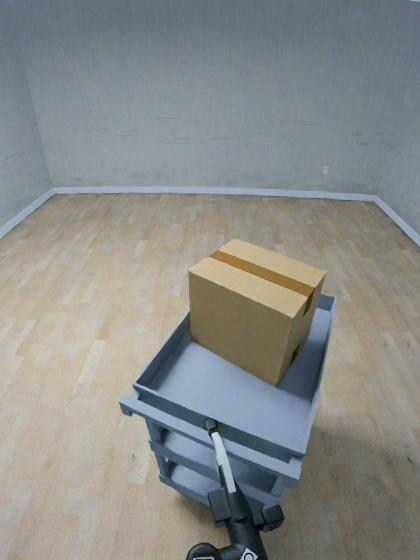

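Emit:
{"method": "move", "body": {"r2": {"base": {"strafe_m": 0.125, "translate_m": -0.988}, "joints": {"wrist_yaw_rad": 0.08}, "speeds": {"wrist_yaw_rad": 0.05}, "pace": "slow", "contact_limits": {"translate_m": 0.8}}, "blocking": false, "cameras": []}}

Emit:
{"method": "wait", "body": {"seconds": 10, "cameras": ["r2_head_camera"]}}

Scene clock: 2251.30 s.
move: r2 moving
r1.base_odometry: x=-2.252 y=-0.560 heading=-2.269
r1.turned_by_wheels: +0.000
r1.turned_by_imu: +0.000
r1.base_tilt: forward=-1.6 right=+1.3
r1.lidar_m: 3.01 2.03 1.87 1.68 0.25 0.29 1.43 1.42 2.86 0.53 0.54 4.73
r1.base_status: not commanded
r1.joint_positions: lift_m=+0.124 arm_m=+0.000 wrist_yaw_rad=+3.196 wrist_pitch_rad=+0.002 wrist_roll_rad=+0.000 gripper_m=+0.056
r1.joint_status: not commanded
r1.measured_speeds: translate_m=+0.000 strafe_m=+0.000 rotate_rad=+0.000 lift_m=+0.000 arm_m=+0.000 wrist_yaw_rad=+0.000 wrist_pitch_rad=+0.000 wrist_roll_rad=+0.000
r1.motor_effort: lift_m=+19(19) arm_m=+4(4) wheel_0=+0(1) wheel_1=+5(6) wheel_2=-1(1)
r1.servo_current: wrist_yaw_rad=52(59) wrist_pitch_rad=46(52) wrist_roll_rad=33(59) gripper_m=39(46)
r1.contact_limits: translate_m 0.6
r1.hand_pose: x=-0.1218 y=+0.0717 z=+0.3020 quat_wxyz=(-0.027, -0.001, +0.000, +1.000) (m; r1's base frame)
r1.wrist_depth_mm: - 135 - - - 250 188 / - 135 141 - - 254 189 / - 134 164 - - 258 189 / 109 135 214 - - 264 190 / 137 - 1983 - - 307 190 / 1229 1229 197 1205 194 265 190 / - 809 750 798 788 206 190
r2.base_odometry: x=-2.741 y=-1.191 heading=+0.507
r2.turned_by_wheels: +0.000
r2.turned_by_imu: +0.001
r2.base_tilt: forward=-0.6 right=+0.1
r2.lidar_m: 0.43 0.50 2.55 0.67 0.54 0.66 1.48 1.59 2.24 2.20 2.36 0.34
r2.base_status: translate_m moving; strafe_m moving
r2.joint_positions: lift_m=+0.689 arm_m=+0.000 wrist_yaw_rad=+0.192 wrist_pitch_rad=+0.004 wrist_roll_rad=+1.569 gripper_m=-0.029
r2.joint_status: wrist_yaw_rad moving
r2.measured_speeds: translate_m=-0.049 strafe_m=+0.006 rotate_rad=+0.001 lift_m=+0.000 arm_m=+0.000 wrist_yaw_rad=-0.038 wrist_pitch_rad=+0.000 wrist_roll_rad=+0.000
r2.motor_effort: lift_m=+21(21) arm_m=-4(4) wheel_0=-5(8) wheel_1=-7(9) wheel_2=+13(14)
r2.servo_current: wrist_yaw_rad=111(111) wrist_pitch_rad=46(46) wrist_roll_rad=46(65) gripper_m=85(91)
r2.contact_limits: translate_m 0.8
r2.hand_pose: x=+0.4707 y=-0.0308 z=+0.8659 quat_wxyz=(+0.705, +0.703, +0.069, +0.067) (m; r2's base frame)
r2.wrist_depth_mm: - 332 329 - 141 144 - / - 373 377 - 156 153 - / - 445 439 105 174 178 - / - - 525 116 196 647 - / - - - 133 224 1708 521 / - - 185 160 182 1661 477 / - - - 112 370 377 413
pictures: none
No camera images: "cameras" was empty.

Scene clock: 2261.30 s.
earlier move: r2 moving
r1.base_odometry: x=-2.252 y=-0.560 heading=-2.269
r1.turned_by_wheels: +0.000
r1.turned_by_imu: -0.001
r1.base_tilt: forward=-1.6 right=+1.3
r1.lidar_m: 2.99 1.99 1.85 1.67 0.25 0.32 0.61 0.56 0.43 0.43 3.72 4.71
r1.base_status: not commanded
r1.joint_positions: lift_m=+0.124 arm_m=+0.000 wrist_yaw_rad=+3.196 wrist_pitch_rad=+0.002 wrist_roll_rad=+0.000 gripper_m=+0.056
r1.joint_status: not commanded
r1.measured_speeds: translate_m=+0.000 strafe_m=+0.000 rotate_rad=+0.000 lift_m=+0.000 arm_m=+0.000 wrist_yaw_rad=+0.000 wrist_pitch_rad=+0.000 wrist_roll_rad=+0.000
r1.motor_effort: lift_m=+19(19) arm_m=+4(4) wheel_0=-1(1) wheel_1=+5(6) wheel_2=-1(1)
r1.servo_current: wrist_yaw_rad=59(65) wrist_pitch_rad=46(52) wrist_roll_rad=59(72) gripper_m=39(52)
r1.contact_limits: translate_m 0.6
r1.hand_pose: x=-0.1218 y=+0.0717 z=+0.3020 quat_wxyz=(-0.027, -0.001, +0.000, +1.000) (m; r1's base frame)
r1.wrist_depth_mm: - 135 - - - 251 188 / - 135 141 - - 253 189 / - 133 164 - - 258 189 / 109 135 214 - - 264 189 / 137 820 1983 - - 307 190 / 647 661 198 1205 194 266 190 / 640 647 723 809 798 206 190
r2.base_odometry: x=-3.645 y=-1.553 heading=+0.505
r2.turned_by_wheels: -0.001
r2.turned_by_imu: -0.004
r2.base_tilt: forward=-0.7 right=+0.0
r2.lidar_m: 0.42 0.54 0.56 0.57 0.60 3.50 3.48 0.61 0.82 2.23 2.37 0.32
r2.base_status: translate_m moving; strafe_m moving
r2.joint_positions: lift_m=+0.689 arm_m=+0.000 wrist_yaw_rad=+0.071 wrist_pitch_rad=+0.004 wrist_roll_rad=+1.569 gripper_m=-0.029
r2.joint_status: all done
r2.measured_speeds: translate_m=-0.047 strafe_m=+0.006 rotate_rad=-0.001 lift_m=+0.000 arm_m=+0.000 wrist_yaw_rad=+0.000 wrist_pitch_rad=+0.000 wrist_roll_rad=+0.000
r2.motor_effort: lift_m=+21(21) arm_m=-4(4) wheel_0=-15(16) wheel_1=-7(10) wheel_2=+3(15)
r2.servo_current: wrist_yaw_rad=59(150) wrist_pitch_rad=46(52) wrist_roll_rad=52(65) gripper_m=78(91)
r2.contact_limits: translate_m 0.8
r2.hand_pose: x=+0.4648 y=-0.0666 z=+0.8659 quat_wxyz=(+0.707, +0.706, +0.026, +0.024) (m; r2's base frame)
r2.wrist_depth_mm: - 334 330 - - 123 - / - 387 394 - - 133 - / - 521 480 - 158 164 - / - - - - 193 569 539 / - - - 111 228 1708 492 / - - 183 142 179 1708 452 / - - - 112 402 1661 1138
wait: 10.00 s; no rest
pictures: r2_head_camera
Images, in order (width x height): r2_head_camera 420x560.

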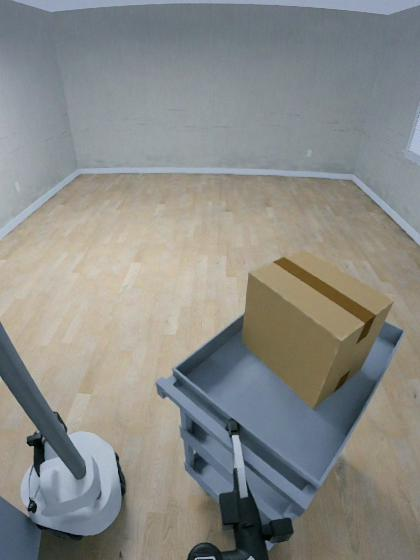

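Emit:
{"method": "move", "body": {"r2": {"base": {"strafe_m": -0.15, "translate_m": 0.16}, "pace": "slow", "contact_limits": {"translate_m": 0.8}}, "blocking": false, "cameras": []}}

Emit:
{"method": "wait", "body": {"seconds": 6, "cameras": ["r2_head_camera"]}}

Scene clock: 2339.40 s.
earlier move: r2 done
move: r2 moving
r1.base_odometry: x=-2.252 y=-0.560 heading=-2.269
r1.turned_by_wheels: +0.000
r1.turned_by_imu: +0.000
r1.base_tilt: forward=-1.6 right=+1.3
r1.lidar_m: 3.00 2.00 1.86 1.65 0.25 0.31 0.62 0.56 0.39 0.45 3.74 4.72
r1.base_status: not commanded
r1.joint_positions: lift_m=+0.124 arm_m=+0.000 wrist_yaw_rad=+3.196 wrist_pitch_rad=+0.002 wrist_roll_rad=+0.000 gripper_m=+0.056
r1.joint_status: not commanded
r1.measured_speeds: translate_m=+0.000 strafe_m=+0.000 rotate_rad=+0.000 lift_m=+0.000 arm_m=+0.000 wrist_yaw_rad=+0.000 wrist_pitch_rad=+0.000 wrist_roll_rad=+0.000
r1.motor_effort: lift_m=+19(19) arm_m=+4(4) wheel_0=-1(1) wheel_1=+5(6) wheel_2=-1(1)
r1.servo_current: wrist_yaw_rad=39(65) wrist_pitch_rad=46(46) wrist_roll_rad=65(65) gripper_m=33(46)
r1.contact_limits: translate_m 0.6
r1.hand_pose: x=-0.1218 y=+0.0717 z=+0.3020 quat_wxyz=(-0.027, -0.001, +0.000, +1.000) (m; r1's base frame)
r1.wrist_depth_mm: - 135 - - - 250 188 / - 135 141 - - 254 189 / - 133 164 - - 258 189 / 109 135 214 - - 264 189 / 137 809 1983 - - 306 190 / 661 676 197 1205 195 266 190 / 647 661 741 809 798 206 191
r2.base_odometry: x=-3.642 y=-1.560 heading=+0.505
r2.turned_by_wheels: -0.001
r2.turned_by_imu: +0.000
r2.base_tilt: forward=-0.7 right=+0.1
r2.lidar_m: 0.43 0.53 0.55 0.59 0.60 3.52 3.47 0.58 0.81 2.22 2.39 0.33
r2.base_status: translate_m moving; strafe_m moving
r2.joint_positions: lift_m=+0.689 arm_m=+0.000 wrist_yaw_rad=+0.071 wrist_pitch_rad=+0.004 wrist_roll_rad=+1.569 gripper_m=-0.029
r2.joint_status: not commanded
r2.measured_speeds: translate_m=+0.037 strafe_m=-0.034 rotate_rad=+0.002 lift_m=+0.000 arm_m=+0.000 wrist_yaw_rad=+0.000 wrist_pitch_rad=+0.000 wrist_roll_rad=+0.000
r2.motor_effort: lift_m=+21(21) arm_m=-4(4) wheel_0=+12(12) wheel_1=-3(6) wheel_2=-14(14)
r2.servo_current: wrist_yaw_rad=72(72) wrist_pitch_rad=39(52) wrist_roll_rad=39(52) gripper_m=85(85)
r2.contact_limits: translate_m 0.8
r2.hand_pose: x=+0.4648 y=-0.0666 z=+0.8659 quat_wxyz=(+0.707, +0.706, +0.026, +0.024) (m; r2's base frame)
r2.wrist_depth_mm: - 325 325 - - 120 - / - 384 389 - - 126 - / - - 488 - - 151 - / - - - - 186 554 535 / - - - 105 222 1661 484 / - - 184 139 179 1537 449 / - - - 112 - 1661 1160
pictures: none
No camera images: "cameras" was empty.

Scene clock: 2342.33 s.
earlier move: r2 done
r1.base_odometry: x=-2.252 y=-0.560 heading=-2.269
r1.turned_by_wheels: +0.000
r1.turned_by_imu: +0.000
r1.base_tilt: forward=-1.6 right=+1.3
r1.lidar_m: 3.01 2.02 1.87 1.70 0.25 0.30 1.48 0.59 0.62 0.55 3.70 4.72
r1.base_status: not commanded
r1.joint_positions: lift_m=+0.124 arm_m=+0.000 wrist_yaw_rad=+3.196 wrist_pitch_rad=+0.002 wrist_roll_rad=+0.000 gripper_m=+0.056
r1.joint_status: not commanded
r1.measured_speeds: translate_m=+0.000 strafe_m=+0.000 rotate_rad=+0.000 lift_m=+0.000 arm_m=+0.000 wrist_yaw_rad=+0.000 wrist_pitch_rad=+0.000 wrist_roll_rad=+0.000
r1.motor_effort: lift_m=+19(19) arm_m=+4(4) wheel_0=-1(1) wheel_1=+5(6) wheel_2=-1(1)
r1.servo_current: wrist_yaw_rad=52(65) wrist_pitch_rad=39(52) wrist_roll_rad=46(72) gripper_m=39(46)
r1.contact_limits: translate_m 0.6
r1.hand_pose: x=-0.1218 y=+0.0717 z=+0.3020 quat_wxyz=(-0.027, -0.001, +0.000, +1.000) (m; r1's base frame)
r1.wrist_depth_mm: - 135 - - - 250 188 / - 135 141 - - 253 189 / - 133 164 - - 257 189 / 109 135 213 - - 264 189 / 226 798 - - - 306 190 / 654 1025 197 1205 195 265 190 / 668 723 759 798 798 206 190
r2.base_odometry: x=-3.442 y=-1.610 heading=+0.505
r2.turned_by_wheels: +0.000
r2.turned_by_imu: +0.001
r2.base_tilt: forward=-0.7 right=+0.0
r2.lidar_m: 0.42 0.73 0.56 0.76 0.77 3.69 0.70 0.69 1.10 2.08 2.27 0.31
r2.base_status: done
r2.joint_positions: lift_m=+0.689 arm_m=+0.000 wrist_yaw_rad=+0.078 wrist_pitch_rad=+0.004 wrist_roll_rad=+1.569 gripper_m=-0.029
r2.joint_status: not commanded
r2.measured_speeds: translate_m=+0.000 strafe_m=+0.000 rotate_rad=+0.000 lift_m=+0.000 arm_m=+0.000 wrist_yaw_rad=+0.000 wrist_pitch_rad=+0.000 wrist_roll_rad=+0.000
r2.motor_effort: lift_m=+21(21) arm_m=-1(4) wheel_0=+3(18) wheel_1=-5(6) wheel_2=-10(14)
r2.servo_current: wrist_yaw_rad=59(72) wrist_pitch_rad=46(52) wrist_roll_rad=59(59) gripper_m=78(91)
r2.contact_limits: translate_m 0.8
r2.hand_pose: x=+0.4652 y=-0.0647 z=+0.8659 quat_wxyz=(+0.707, +0.706, +0.029, +0.026) (m; r2's base frame)
r2.wrist_depth_mm: - 327 325 - - 123 - / - 382 387 - - 132 - / - 512 466 - 160 161 - / - - - - 189 549 549 / - - - 109 220 1661 492 / - - 185 137 180 1618 462 / - - - 112 394 1661 1078
wait: 2.93 of 6 s (r2 has come to rest)
pictures: r2_head_camera
Images, in order (width x height): r2_head_camera 420x560.

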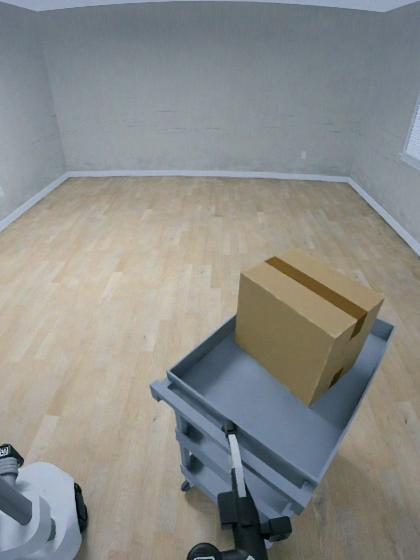

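Emit:
{"method": "move", "body": {"blocking": false, "cameras": [], "r2": {"base": {"translate_m": -0.289, "strafe_m": 0.197}, "pace": "slow", "contact_limits": {"translate_m": 0.8}}}}

Emit:
{"method": "wait", "body": {"seconds": 6, "cameras": ["r2_head_camera"]}}

Scene clock: 2371.90 s.
move: r2 moving
r1.base_odometry: x=-2.252 y=-0.560 heading=-2.269
r1.turned_by_wheels: +0.000
r1.turned_by_imu: +0.000
r1.base_tilt: forward=-1.6 right=+1.3
r1.lidar_m: 3.02 2.05 1.87 1.68 0.25 0.31 1.47 0.57 0.63 0.55 3.72 4.72
r1.base_status: not commanded
r1.joint_positions: lift_m=+0.124 arm_m=+0.000 wrist_yaw_rad=+3.196 wrist_pitch_rad=+0.002 wrist_roll_rad=+0.000 gripper_m=+0.056
r1.joint_status: not commanded
r1.measured_speeds: translate_m=+0.000 strafe_m=+0.000 rotate_rad=+0.000 lift_m=+0.000 arm_m=+0.000 wrist_yaw_rad=+0.000 wrist_pitch_rad=+0.000 wrist_roll_rad=+0.000
r1.motor_effort: lift_m=+19(19) arm_m=+4(4) wheel_0=-1(1) wheel_1=+5(6) wheel_2=-1(1)
r1.servo_current: wrist_yaw_rad=39(65) wrist_pitch_rad=46(46) wrist_roll_rad=33(59) gripper_m=39(46)
r1.contact_limits: translate_m 0.6
r1.hand_pose: x=-0.1218 y=+0.0717 z=+0.3020 quat_wxyz=(-0.027, -0.001, +0.000, +1.000) (m; r1's base frame)
r1.wrist_depth_mm: - 135 - - - 250 188 / - 134 141 - - 255 189 / - 134 164 - - 258 189 / 109 135 214 - - 264 189 / 226 831 1983 - - 307 190 / 647 809 196 1205 194 266 190 / 647 732 759 809 798 206 190
r2.base_odometry: x=-3.455 y=-1.609 heading=+0.505
r2.turned_by_wheels: +0.000
r2.turned_by_imu: +0.000
r2.base_tilt: forward=-0.7 right=+0.0
r2.lidar_m: 0.44 0.72 0.55 0.73 0.77 3.67 0.71 0.67 1.06 2.11 2.28 0.33
r2.base_status: translate_m moving; strafe_m moving
r2.joint_positions: lift_m=+0.689 arm_m=+0.000 wrist_yaw_rad=+0.077 wrist_pitch_rad=+0.004 wrist_roll_rad=+1.569 gripper_m=-0.029
r2.joint_status: not commanded
r2.measured_speeds: translate_m=-0.046 strafe_m=+0.032 rotate_rad=+0.002 lift_m=+0.000 arm_m=+0.000 wrist_yaw_rad=+0.000 wrist_pitch_rad=+0.000 wrist_roll_rad=+0.000
r2.motor_effort: lift_m=+21(21) arm_m=+3(4) wheel_0=-15(15) wheel_1=+2(3) wheel_2=+9(10)
r2.servo_current: wrist_yaw_rad=46(59) wrist_pitch_rad=39(46) wrist_roll_rad=59(59) gripper_m=85(85)
r2.contact_limits: translate_m 0.8
r2.hand_pose: x=+0.4652 y=-0.0649 z=+0.8659 quat_wxyz=(+0.707, +0.706, +0.029, +0.026) (m; r2's base frame)
r2.wrist_depth_mm: - 332 329 - - 123 - / - 382 384 - - 135 - / - 512 469 - 163 164 - / - - - - 185 585 554 / - - - 113 222 1661 496 / - - 184 141 181 1661 455 / - - - 112 392 1537 1078
pictures: none
No camera images: "cameras" was empty.

Scene clock: 2376.10 s.
earlier move: r2 done
r1.base_odometry: x=-2.252 y=-0.560 heading=-2.269
r1.turned_by_wheels: +0.000
r1.turned_by_imu: +0.000
r1.base_tilt: forward=-1.6 right=+1.3
r1.lidar_m: 3.00 2.01 1.85 1.68 0.25 0.27 0.65 0.55 0.39 0.50 3.69 4.72
r1.base_status: not commanded
r1.joint_positions: lift_m=+0.124 arm_m=+0.000 wrist_yaw_rad=+3.196 wrist_pitch_rad=+0.002 wrist_roll_rad=+0.000 gripper_m=+0.056
r1.joint_status: not commanded
r1.measured_speeds: translate_m=+0.000 strafe_m=+0.000 rotate_rad=+0.000 lift_m=+0.000 arm_m=+0.000 wrist_yaw_rad=+0.000 wrist_pitch_rad=+0.000 wrist_roll_rad=+0.000
r1.motor_effort: lift_m=+19(19) arm_m=+4(4) wheel_0=-1(1) wheel_1=+5(6) wheel_2=-1(1)
r1.servo_current: wrist_yaw_rad=46(72) wrist_pitch_rad=46(52) wrist_roll_rad=46(85) gripper_m=39(52)
r1.contact_limits: translate_m 0.6
r1.hand_pose: x=-0.1218 y=+0.0717 z=+0.3020 quat_wxyz=(-0.027, -0.001, +0.000, +1.000) (m; r1's base frame)
r1.wrist_depth_mm: - 135 - - - 250 189 / - 135 141 - - 253 188 / - 133 164 - - 259 189 / 109 136 214 - - 264 189 / 137 820 946 - - 309 190 / 1205 778 198 1182 194 266 190 / - 759 759 798 798 206 191
r2.base_odometry: x=-3.790 y=-1.578 heading=+0.505
r2.turned_by_wheels: +0.000
r2.turned_by_imu: -0.002
r2.base_tilt: forward=-0.7 right=+0.1
r2.lidar_m: 0.43 0.63 0.60 0.48 0.53 3.37 3.31 0.51 0.61 2.22 2.46 0.34
r2.base_status: done
r2.joint_positions: lift_m=+0.689 arm_m=+0.000 wrist_yaw_rad=+0.072 wrist_pitch_rad=+0.004 wrist_roll_rad=+1.569 gripper_m=-0.029
r2.joint_status: not commanded
r2.measured_speeds: translate_m=+0.000 strafe_m=+0.000 rotate_rad=+0.000 lift_m=+0.000 arm_m=+0.000 wrist_yaw_rad=+0.000 wrist_pitch_rad=+0.000 wrist_roll_rad=+0.000
r2.motor_effort: lift_m=+21(21) arm_m=-3(4) wheel_0=-9(19) wheel_1=+3(6) wheel_2=+3(12)
r2.servo_current: wrist_yaw_rad=59(72) wrist_pitch_rad=46(52) wrist_roll_rad=52(65) gripper_m=78(91)
r2.contact_limits: translate_m 0.8
r2.hand_pose: x=+0.4649 y=-0.0663 z=+0.8659 quat_wxyz=(+0.707, +0.706, +0.027, +0.024) (m; r2's base frame)
r2.wrist_depth_mm: - 334 329 - - 135 - / - 382 384 - 147 147 - / - 469 459 - 167 171 - / - - - 109 192 580 569 / - - - 124 226 1661 508 / - - 185 157 180 1618 473 / - - - 112 387 389 392
wait: 4.20 of 6 s (r2 has come to rest)
pictures: r2_head_camera
Images, in order (width x height): r2_head_camera 420x560.

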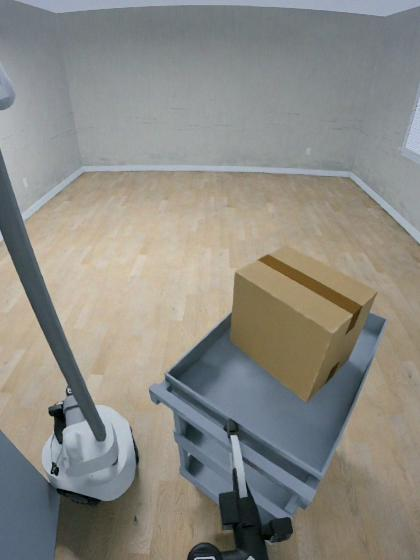

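Emit:
{"method": "move", "body": {"blocking": false, "cameras": [], "r2": {"base": {"translate_m": -0.722, "strafe_m": 0.135}, "pace": "slow", "contact_limits": {"translate_m": 0.8}}}}

Emit:
{"method": "wait", "body": {"seconds": 10, "cameras": ["r2_head_camera"]}}

Scene clock: 2418.20 s.
move: r2 moving
r1.base_odometry: x=-2.252 y=-0.560 heading=-2.269
r1.turned_by_wheels: +0.000
r1.turned_by_imu: +0.000
r1.base_tilt: forward=-1.6 right=+1.3
r1.lidar_m: 3.01 2.02 1.86 1.70 0.25 0.28 0.67 0.46 0.38 0.51 3.72 4.72
r1.base_status: not commanded
r1.joint_positions: lift_m=+0.124 arm_m=+0.000 wrist_yaw_rad=+3.196 wrist_pitch_rad=+0.002 wrist_roll_rad=+0.000 gripper_m=+0.056
r1.joint_status: not commanded
r1.measured_speeds: translate_m=+0.000 strafe_m=+0.000 rotate_rad=+0.000 lift_m=+0.000 arm_m=+0.000 wrist_yaw_rad=+0.000 wrist_pitch_rad=+0.000 wrist_roll_rad=+0.000
r1.motor_effort: lift_m=+19(19) arm_m=+4(4) wheel_0=+0(1) wheel_1=+5(6) wheel_2=-1(1)
r1.servo_current: wrist_yaw_rad=52(65) wrist_pitch_rad=46(52) wrist_roll_rad=39(65) gripper_m=39(46)
r1.contact_limits: translate_m 0.6
r1.hand_pose: x=-0.1218 y=+0.0717 z=+0.3020 quat_wxyz=(-0.027, -0.001, +0.000, +1.000) (m; r1's base frame)
r1.wrist_depth_mm: - 135 - - - 250 188 / - 135 141 - - 254 189 / - 133 164 - - 258 188 / 109 135 213 - - 264 190 / 137 820 960 - - 307 190 / 1229 778 196 1205 195 266 190 / - 778 759 809 798 206 190
r2.base_odometry: x=-3.802 y=-1.581 heading=+0.504
r2.turned_by_wheels: +0.000
r2.turned_by_imu: +0.000
r2.base_tilt: forward=-0.7 right=+0.1
r2.lidar_m: 0.45 0.65 0.57 0.51 0.52 3.33 3.32 0.50 0.57 2.17 2.42 0.33
r2.base_status: translate_m moving; strafe_m moving
r2.joint_positions: lift_m=+0.689 arm_m=+0.000 wrist_yaw_rad=+0.072 wrist_pitch_rad=+0.004 wrist_roll_rad=+1.569 gripper_m=-0.029
r2.joint_status: not commanded
r2.measured_speeds: translate_m=-0.048 strafe_m=+0.010 rotate_rad=+0.003 lift_m=+0.000 arm_m=+0.000 wrist_yaw_rad=+0.000 wrist_pitch_rad=+0.000 wrist_roll_rad=+0.000
r2.motor_effort: lift_m=+21(21) arm_m=-3(4) wheel_0=-11(16) wheel_1=-6(7) wheel_2=+7(9)
r2.servo_current: wrist_yaw_rad=52(59) wrist_pitch_rad=46(46) wrist_roll_rad=39(65) gripper_m=78(85)
r2.contact_limits: translate_m 0.8
r2.hand_pose: x=+0.4649 y=-0.0663 z=+0.8659 quat_wxyz=(+0.707, +0.706, +0.027, +0.024) (m; r2's base frame)
r2.wrist_depth_mm: - 332 327 - - 134 - / - 377 382 - 146 147 - / - 473 455 - 166 171 - / - - - 108 191 574 569 / - - - 127 225 1576 512 / - - 186 156 181 1661 469 / - - - 112 384 394 394
pictures: none
No camera images: "cameras" was empty.

Scene clock: 2426.30 s.
earlier move: r2 done
r1.base_odometry: x=-2.252 y=-0.560 heading=-2.269
r1.turned_by_wheels: +0.000
r1.turned_by_imu: -0.001
r1.base_tilt: forward=-1.6 right=+1.2
r1.lidar_m: 2.97 2.03 1.86 1.67 0.25 0.28 0.62 0.54 2.84 2.89 3.73 4.72
r1.base_status: not commanded
r1.joint_positions: lift_m=+0.124 arm_m=+0.000 wrist_yaw_rad=+3.196 wrist_pitch_rad=+0.002 wrist_roll_rad=+0.000 gripper_m=+0.056
r1.joint_status: not commanded
r1.measured_speeds: translate_m=+0.000 strafe_m=+0.000 rotate_rad=+0.000 lift_m=+0.000 arm_m=+0.000 wrist_yaw_rad=+0.000 wrist_pitch_rad=+0.000 wrist_roll_rad=+0.000
r1.motor_effort: lift_m=+19(19) arm_m=+4(4) wheel_0=+0(1) wheel_1=+6(6) wheel_2=-1(1)
r1.servo_current: wrist_yaw_rad=59(72) wrist_pitch_rad=39(52) wrist_roll_rad=39(65) gripper_m=39(52)
r1.contact_limits: translate_m 0.6
r1.hand_pose: x=-0.1218 y=+0.0717 z=+0.3020 quat_wxyz=(-0.027, -0.001, +0.000, +1.000) (m; r1's base frame)
r1.wrist_depth_mm: - 135 - 1618 - 249 188 / - 135 141 - - 253 189 / - 133 164 - - 258 189 / 109 136 214 - - 263 190 / - - 1281 1397 1921 307 190 / - - 190 1205 194 265 190 / 809 820 759 798 798 206 191
r2.base_odometry: x=-4.487 y=-1.808 heading=+0.505
r2.turned_by_wheels: +0.001
r2.turned_by_imu: +0.004
r2.base_tilt: forward=-0.7 right=+0.0
r2.lidar_m: 0.41 0.50 0.45 1.17 2.51 2.62 2.58 2.78 2.39 0.58 0.47 0.36
r2.base_status: done
r2.joint_positions: lift_m=+0.689 arm_m=+0.000 wrist_yaw_rad=+0.083 wrist_pitch_rad=+0.004 wrist_roll_rad=+1.569 gripper_m=-0.029
r2.joint_status: not commanded
r2.measured_speeds: translate_m=+0.000 strafe_m=+0.000 rotate_rad=+0.000 lift_m=+0.000 arm_m=+0.000 wrist_yaw_rad=+0.000 wrist_pitch_rad=+0.000 wrist_roll_rad=+0.000
r2.motor_effort: lift_m=+21(21) arm_m=-3(4) wheel_0=-2(16) wheel_1=-4(8) wheel_2=+9(13)
r2.servo_current: wrist_yaw_rad=46(65) wrist_pitch_rad=39(52) wrist_roll_rad=52(65) gripper_m=78(91)
r2.contact_limits: translate_m 0.8
r2.hand_pose: x=+0.4655 y=-0.0633 z=+0.8659 quat_wxyz=(+0.707, +0.706, +0.030, +0.028) (m; r2's base frame)
r2.wrist_depth_mm: - 345 347 102 155 - - / - 373 373 109 169 166 - / - 430 424 116 183 - - / - - 492 131 203 676 - / - - - 143 225 1118 559 / - - 186 161 181 1078 488 / - - - 112 - - 1098
wait: 8.10 of 10 s (r2 has come to rest)
pictures: r2_head_camera
Images, in order (width x height): r2_head_camera 420x560.

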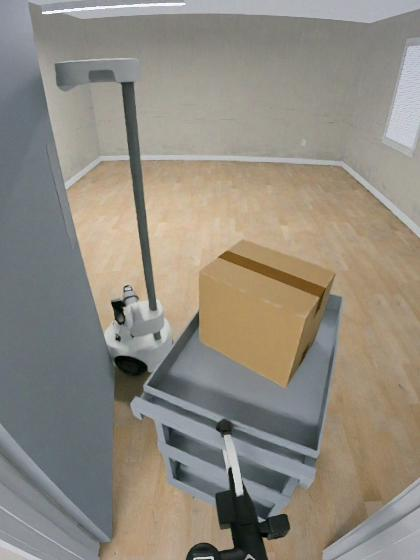

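Emit:
{"method": "move", "body": {"blocking": false, "cameras": [], "r2": {"base": {"translate_m": -0.749, "strafe_m": 0.403}, "pace": "slow", "contact_limits": {"translate_m": 0.7}}}}

Emit:
{"method": "wait", "body": {"seconds": 10, "cameras": ["r2_head_camera"]}}

Scene clock: 2483.27 s.
move: r2 moving
r1.base_odometry: x=-2.252 y=-0.560 heading=-2.269
r1.turned_by_wheels: +0.000
r1.turned_by_imu: +0.000
r1.base_tilt: forward=-1.6 right=+1.2
r1.lidar_m: 3.00 2.03 1.83 1.64 0.25 0.27 0.65 0.55 2.85 2.88 3.71 4.72
r1.base_status: not commanded
r1.joint_positions: lift_m=+0.124 arm_m=+0.000 wrist_yaw_rad=+3.196 wrist_pitch_rad=+0.002 wrist_roll_rad=+0.000 gripper_m=+0.056
r1.joint_status: not commanded
r1.measured_speeds: translate_m=+0.000 strafe_m=+0.000 rotate_rad=+0.000 lift_m=+0.000 arm_m=+0.000 wrist_yaw_rad=+0.000 wrist_pitch_rad=+0.000 wrist_roll_rad=+0.000
r1.motor_effort: lift_m=+19(19) arm_m=+4(4) wheel_0=-1(1) wheel_1=+5(5) wheel_2=-1(1)
r1.servo_current: wrist_yaw_rad=46(72) wrist_pitch_rad=46(46) wrist_roll_rad=52(72) gripper_m=46(46)
r1.contact_limits: translate_m 0.6
r1.hand_pose: x=-0.1218 y=+0.0717 z=+0.3020 quat_wxyz=(-0.027, -0.001, +0.000, +1.000) (m; r1's base frame)
r1.wrist_depth_mm: - 135 - 1576 - 250 188 / - 135 141 - - 254 189 / - 133 163 - - 258 189 / 109 135 214 - - 264 190 / - - 1308 1430 1661 306 190 / - - 190 1205 194 265 190 / 654 820 759 809 788 206 191
r2.base_odometry: x=-4.501 y=-1.808 heading=+0.505
r2.turned_by_wheels: +0.000
r2.turned_by_imu: +0.000
r2.base_tilt: forward=-0.6 right=+0.1
r2.lidar_m: 0.40 0.51 0.47 1.27 2.53 2.64 2.56 2.75 2.40 0.63 0.47 0.38
r2.base_status: translate_m moving; strafe_m moving
r2.joint_positions: lift_m=+0.689 arm_m=+0.000 wrist_yaw_rad=+0.083 wrist_pitch_rad=+0.004 wrist_roll_rad=+1.569 gripper_m=-0.029
r2.joint_status: not commanded
r2.measured_speeds: translate_m=-0.048 strafe_m=+0.026 rotate_rad=+0.000 lift_m=+0.000 arm_m=+0.000 wrist_yaw_rad=+0.000 wrist_pitch_rad=+0.000 wrist_roll_rad=+0.000
r2.motor_effort: lift_m=+21(21) arm_m=-4(4) wheel_0=-9(9) wheel_1=-6(7) wheel_2=+12(14)
r2.servo_current: wrist_yaw_rad=52(52) wrist_pitch_rad=46(46) wrist_roll_rad=46(59) gripper_m=85(85)
r2.contact_limits: translate_m 0.7
r2.hand_pose: x=+0.4655 y=-0.0633 z=+0.8659 quat_wxyz=(+0.707, +0.706, +0.030, +0.028) (m; r2's base frame)
r2.wrist_depth_mm: - 347 349 101 157 - - / - 375 377 111 173 170 - / - 433 424 117 186 - - / - - 488 133 204 699 - / - - - 145 226 1118 559 / - - 186 162 181 1098 496 / - - - 112 - - 1078
pictures: none
No camera images: "cameras" was empty.

Scene clock: 2492.43 s.
earlier move: r2 done
r1.base_odometry: x=-2.252 y=-0.560 heading=-2.269
r1.turned_by_wheels: +0.000
r1.turned_by_imu: -0.001
r1.base_tilt: forward=-1.6 right=+1.3
r1.lidar_m: 3.01 2.01 1.86 1.68 0.25 0.28 1.06 1.42 2.84 2.92 3.71 4.72
r1.base_status: not commanded
r1.joint_positions: lift_m=+0.124 arm_m=+0.000 wrist_yaw_rad=+3.196 wrist_pitch_rad=+0.002 wrist_roll_rad=+0.000 gripper_m=+0.056
r1.joint_status: not commanded
r1.measured_speeds: translate_m=+0.000 strafe_m=+0.000 rotate_rad=+0.000 lift_m=+0.000 arm_m=+0.000 wrist_yaw_rad=+0.000 wrist_pitch_rad=+0.000 wrist_roll_rad=+0.000
r1.motor_effort: lift_m=+18(19) arm_m=+4(4) wheel_0=+0(1) wheel_1=+5(6) wheel_2=-1(1)
r1.servo_current: wrist_yaw_rad=52(72) wrist_pitch_rad=46(52) wrist_roll_rad=46(78) gripper_m=33(52)
r1.contact_limits: translate_m 0.6
r1.hand_pose: x=-0.1218 y=+0.0717 z=+0.3020 quat_wxyz=(-0.027, -0.001, +0.000, +1.000) (m; r1's base frame)
r1.wrist_depth_mm: - 135 - - 732 250 188 / - 135 141 - 788 253 189 / - 133 164 - - 258 189 / 109 135 213 - - 264 189 / 137 - 1983 1708 1661 309 190 / 1229 1205 196 1205 195 265 190 / - 809 759 798 798 206 191
r2.base_odometry: x=-5.337 y=-1.817 heading=+0.504
r2.turned_by_wheels: -0.001
r2.turned_by_imu: -0.006
r2.base_tilt: forward=-0.7 right=+0.1
r2.lidar_m: 0.43 0.99 1.48 2.00 2.17 1.85 1.79 1.90 2.70 2.65 1.26 0.34
r2.base_status: done
r2.joint_positions: lift_m=+0.689 arm_m=+0.000 wrist_yaw_rad=+0.074 wrist_pitch_rad=+0.004 wrist_roll_rad=+1.569 gripper_m=-0.029
r2.joint_status: not commanded
r2.measured_speeds: translate_m=+0.000 strafe_m=+0.000 rotate_rad=+0.000 lift_m=+0.000 arm_m=+0.000 wrist_yaw_rad=+0.000 wrist_pitch_rad=+0.000 wrist_roll_rad=+0.000
r2.motor_effort: lift_m=+21(21) arm_m=-4(4) wheel_0=-8(17) wheel_1=-6(9) wheel_2=+1(14)
r2.servo_current: wrist_yaw_rad=59(65) wrist_pitch_rad=39(52) wrist_roll_rad=52(65) gripper_m=85(91)
r2.contact_limits: translate_m 0.7
r2.hand_pose: x=+0.4650 y=-0.0659 z=+0.8659 quat_wxyz=(+0.707, +0.706, +0.027, +0.025) (m; r2's base frame)
r2.wrist_depth_mm: - 338 334 - 150 150 - / - 375 377 103 163 161 - / - 445 439 112 180 - - / - - 508 125 201 640 - / - - - 141 228 - 535 / - - 178 161 181 - 480 / - - - 112 - - -
wait: 9.17 of 10 s (r2 has come to rest)
pictures: r2_head_camera
Images, in order (width x height): r2_head_camera 420x560.

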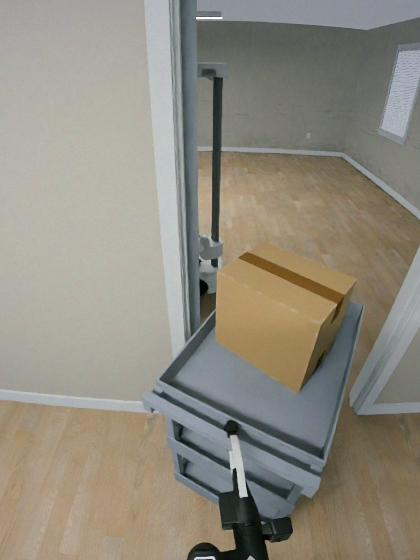

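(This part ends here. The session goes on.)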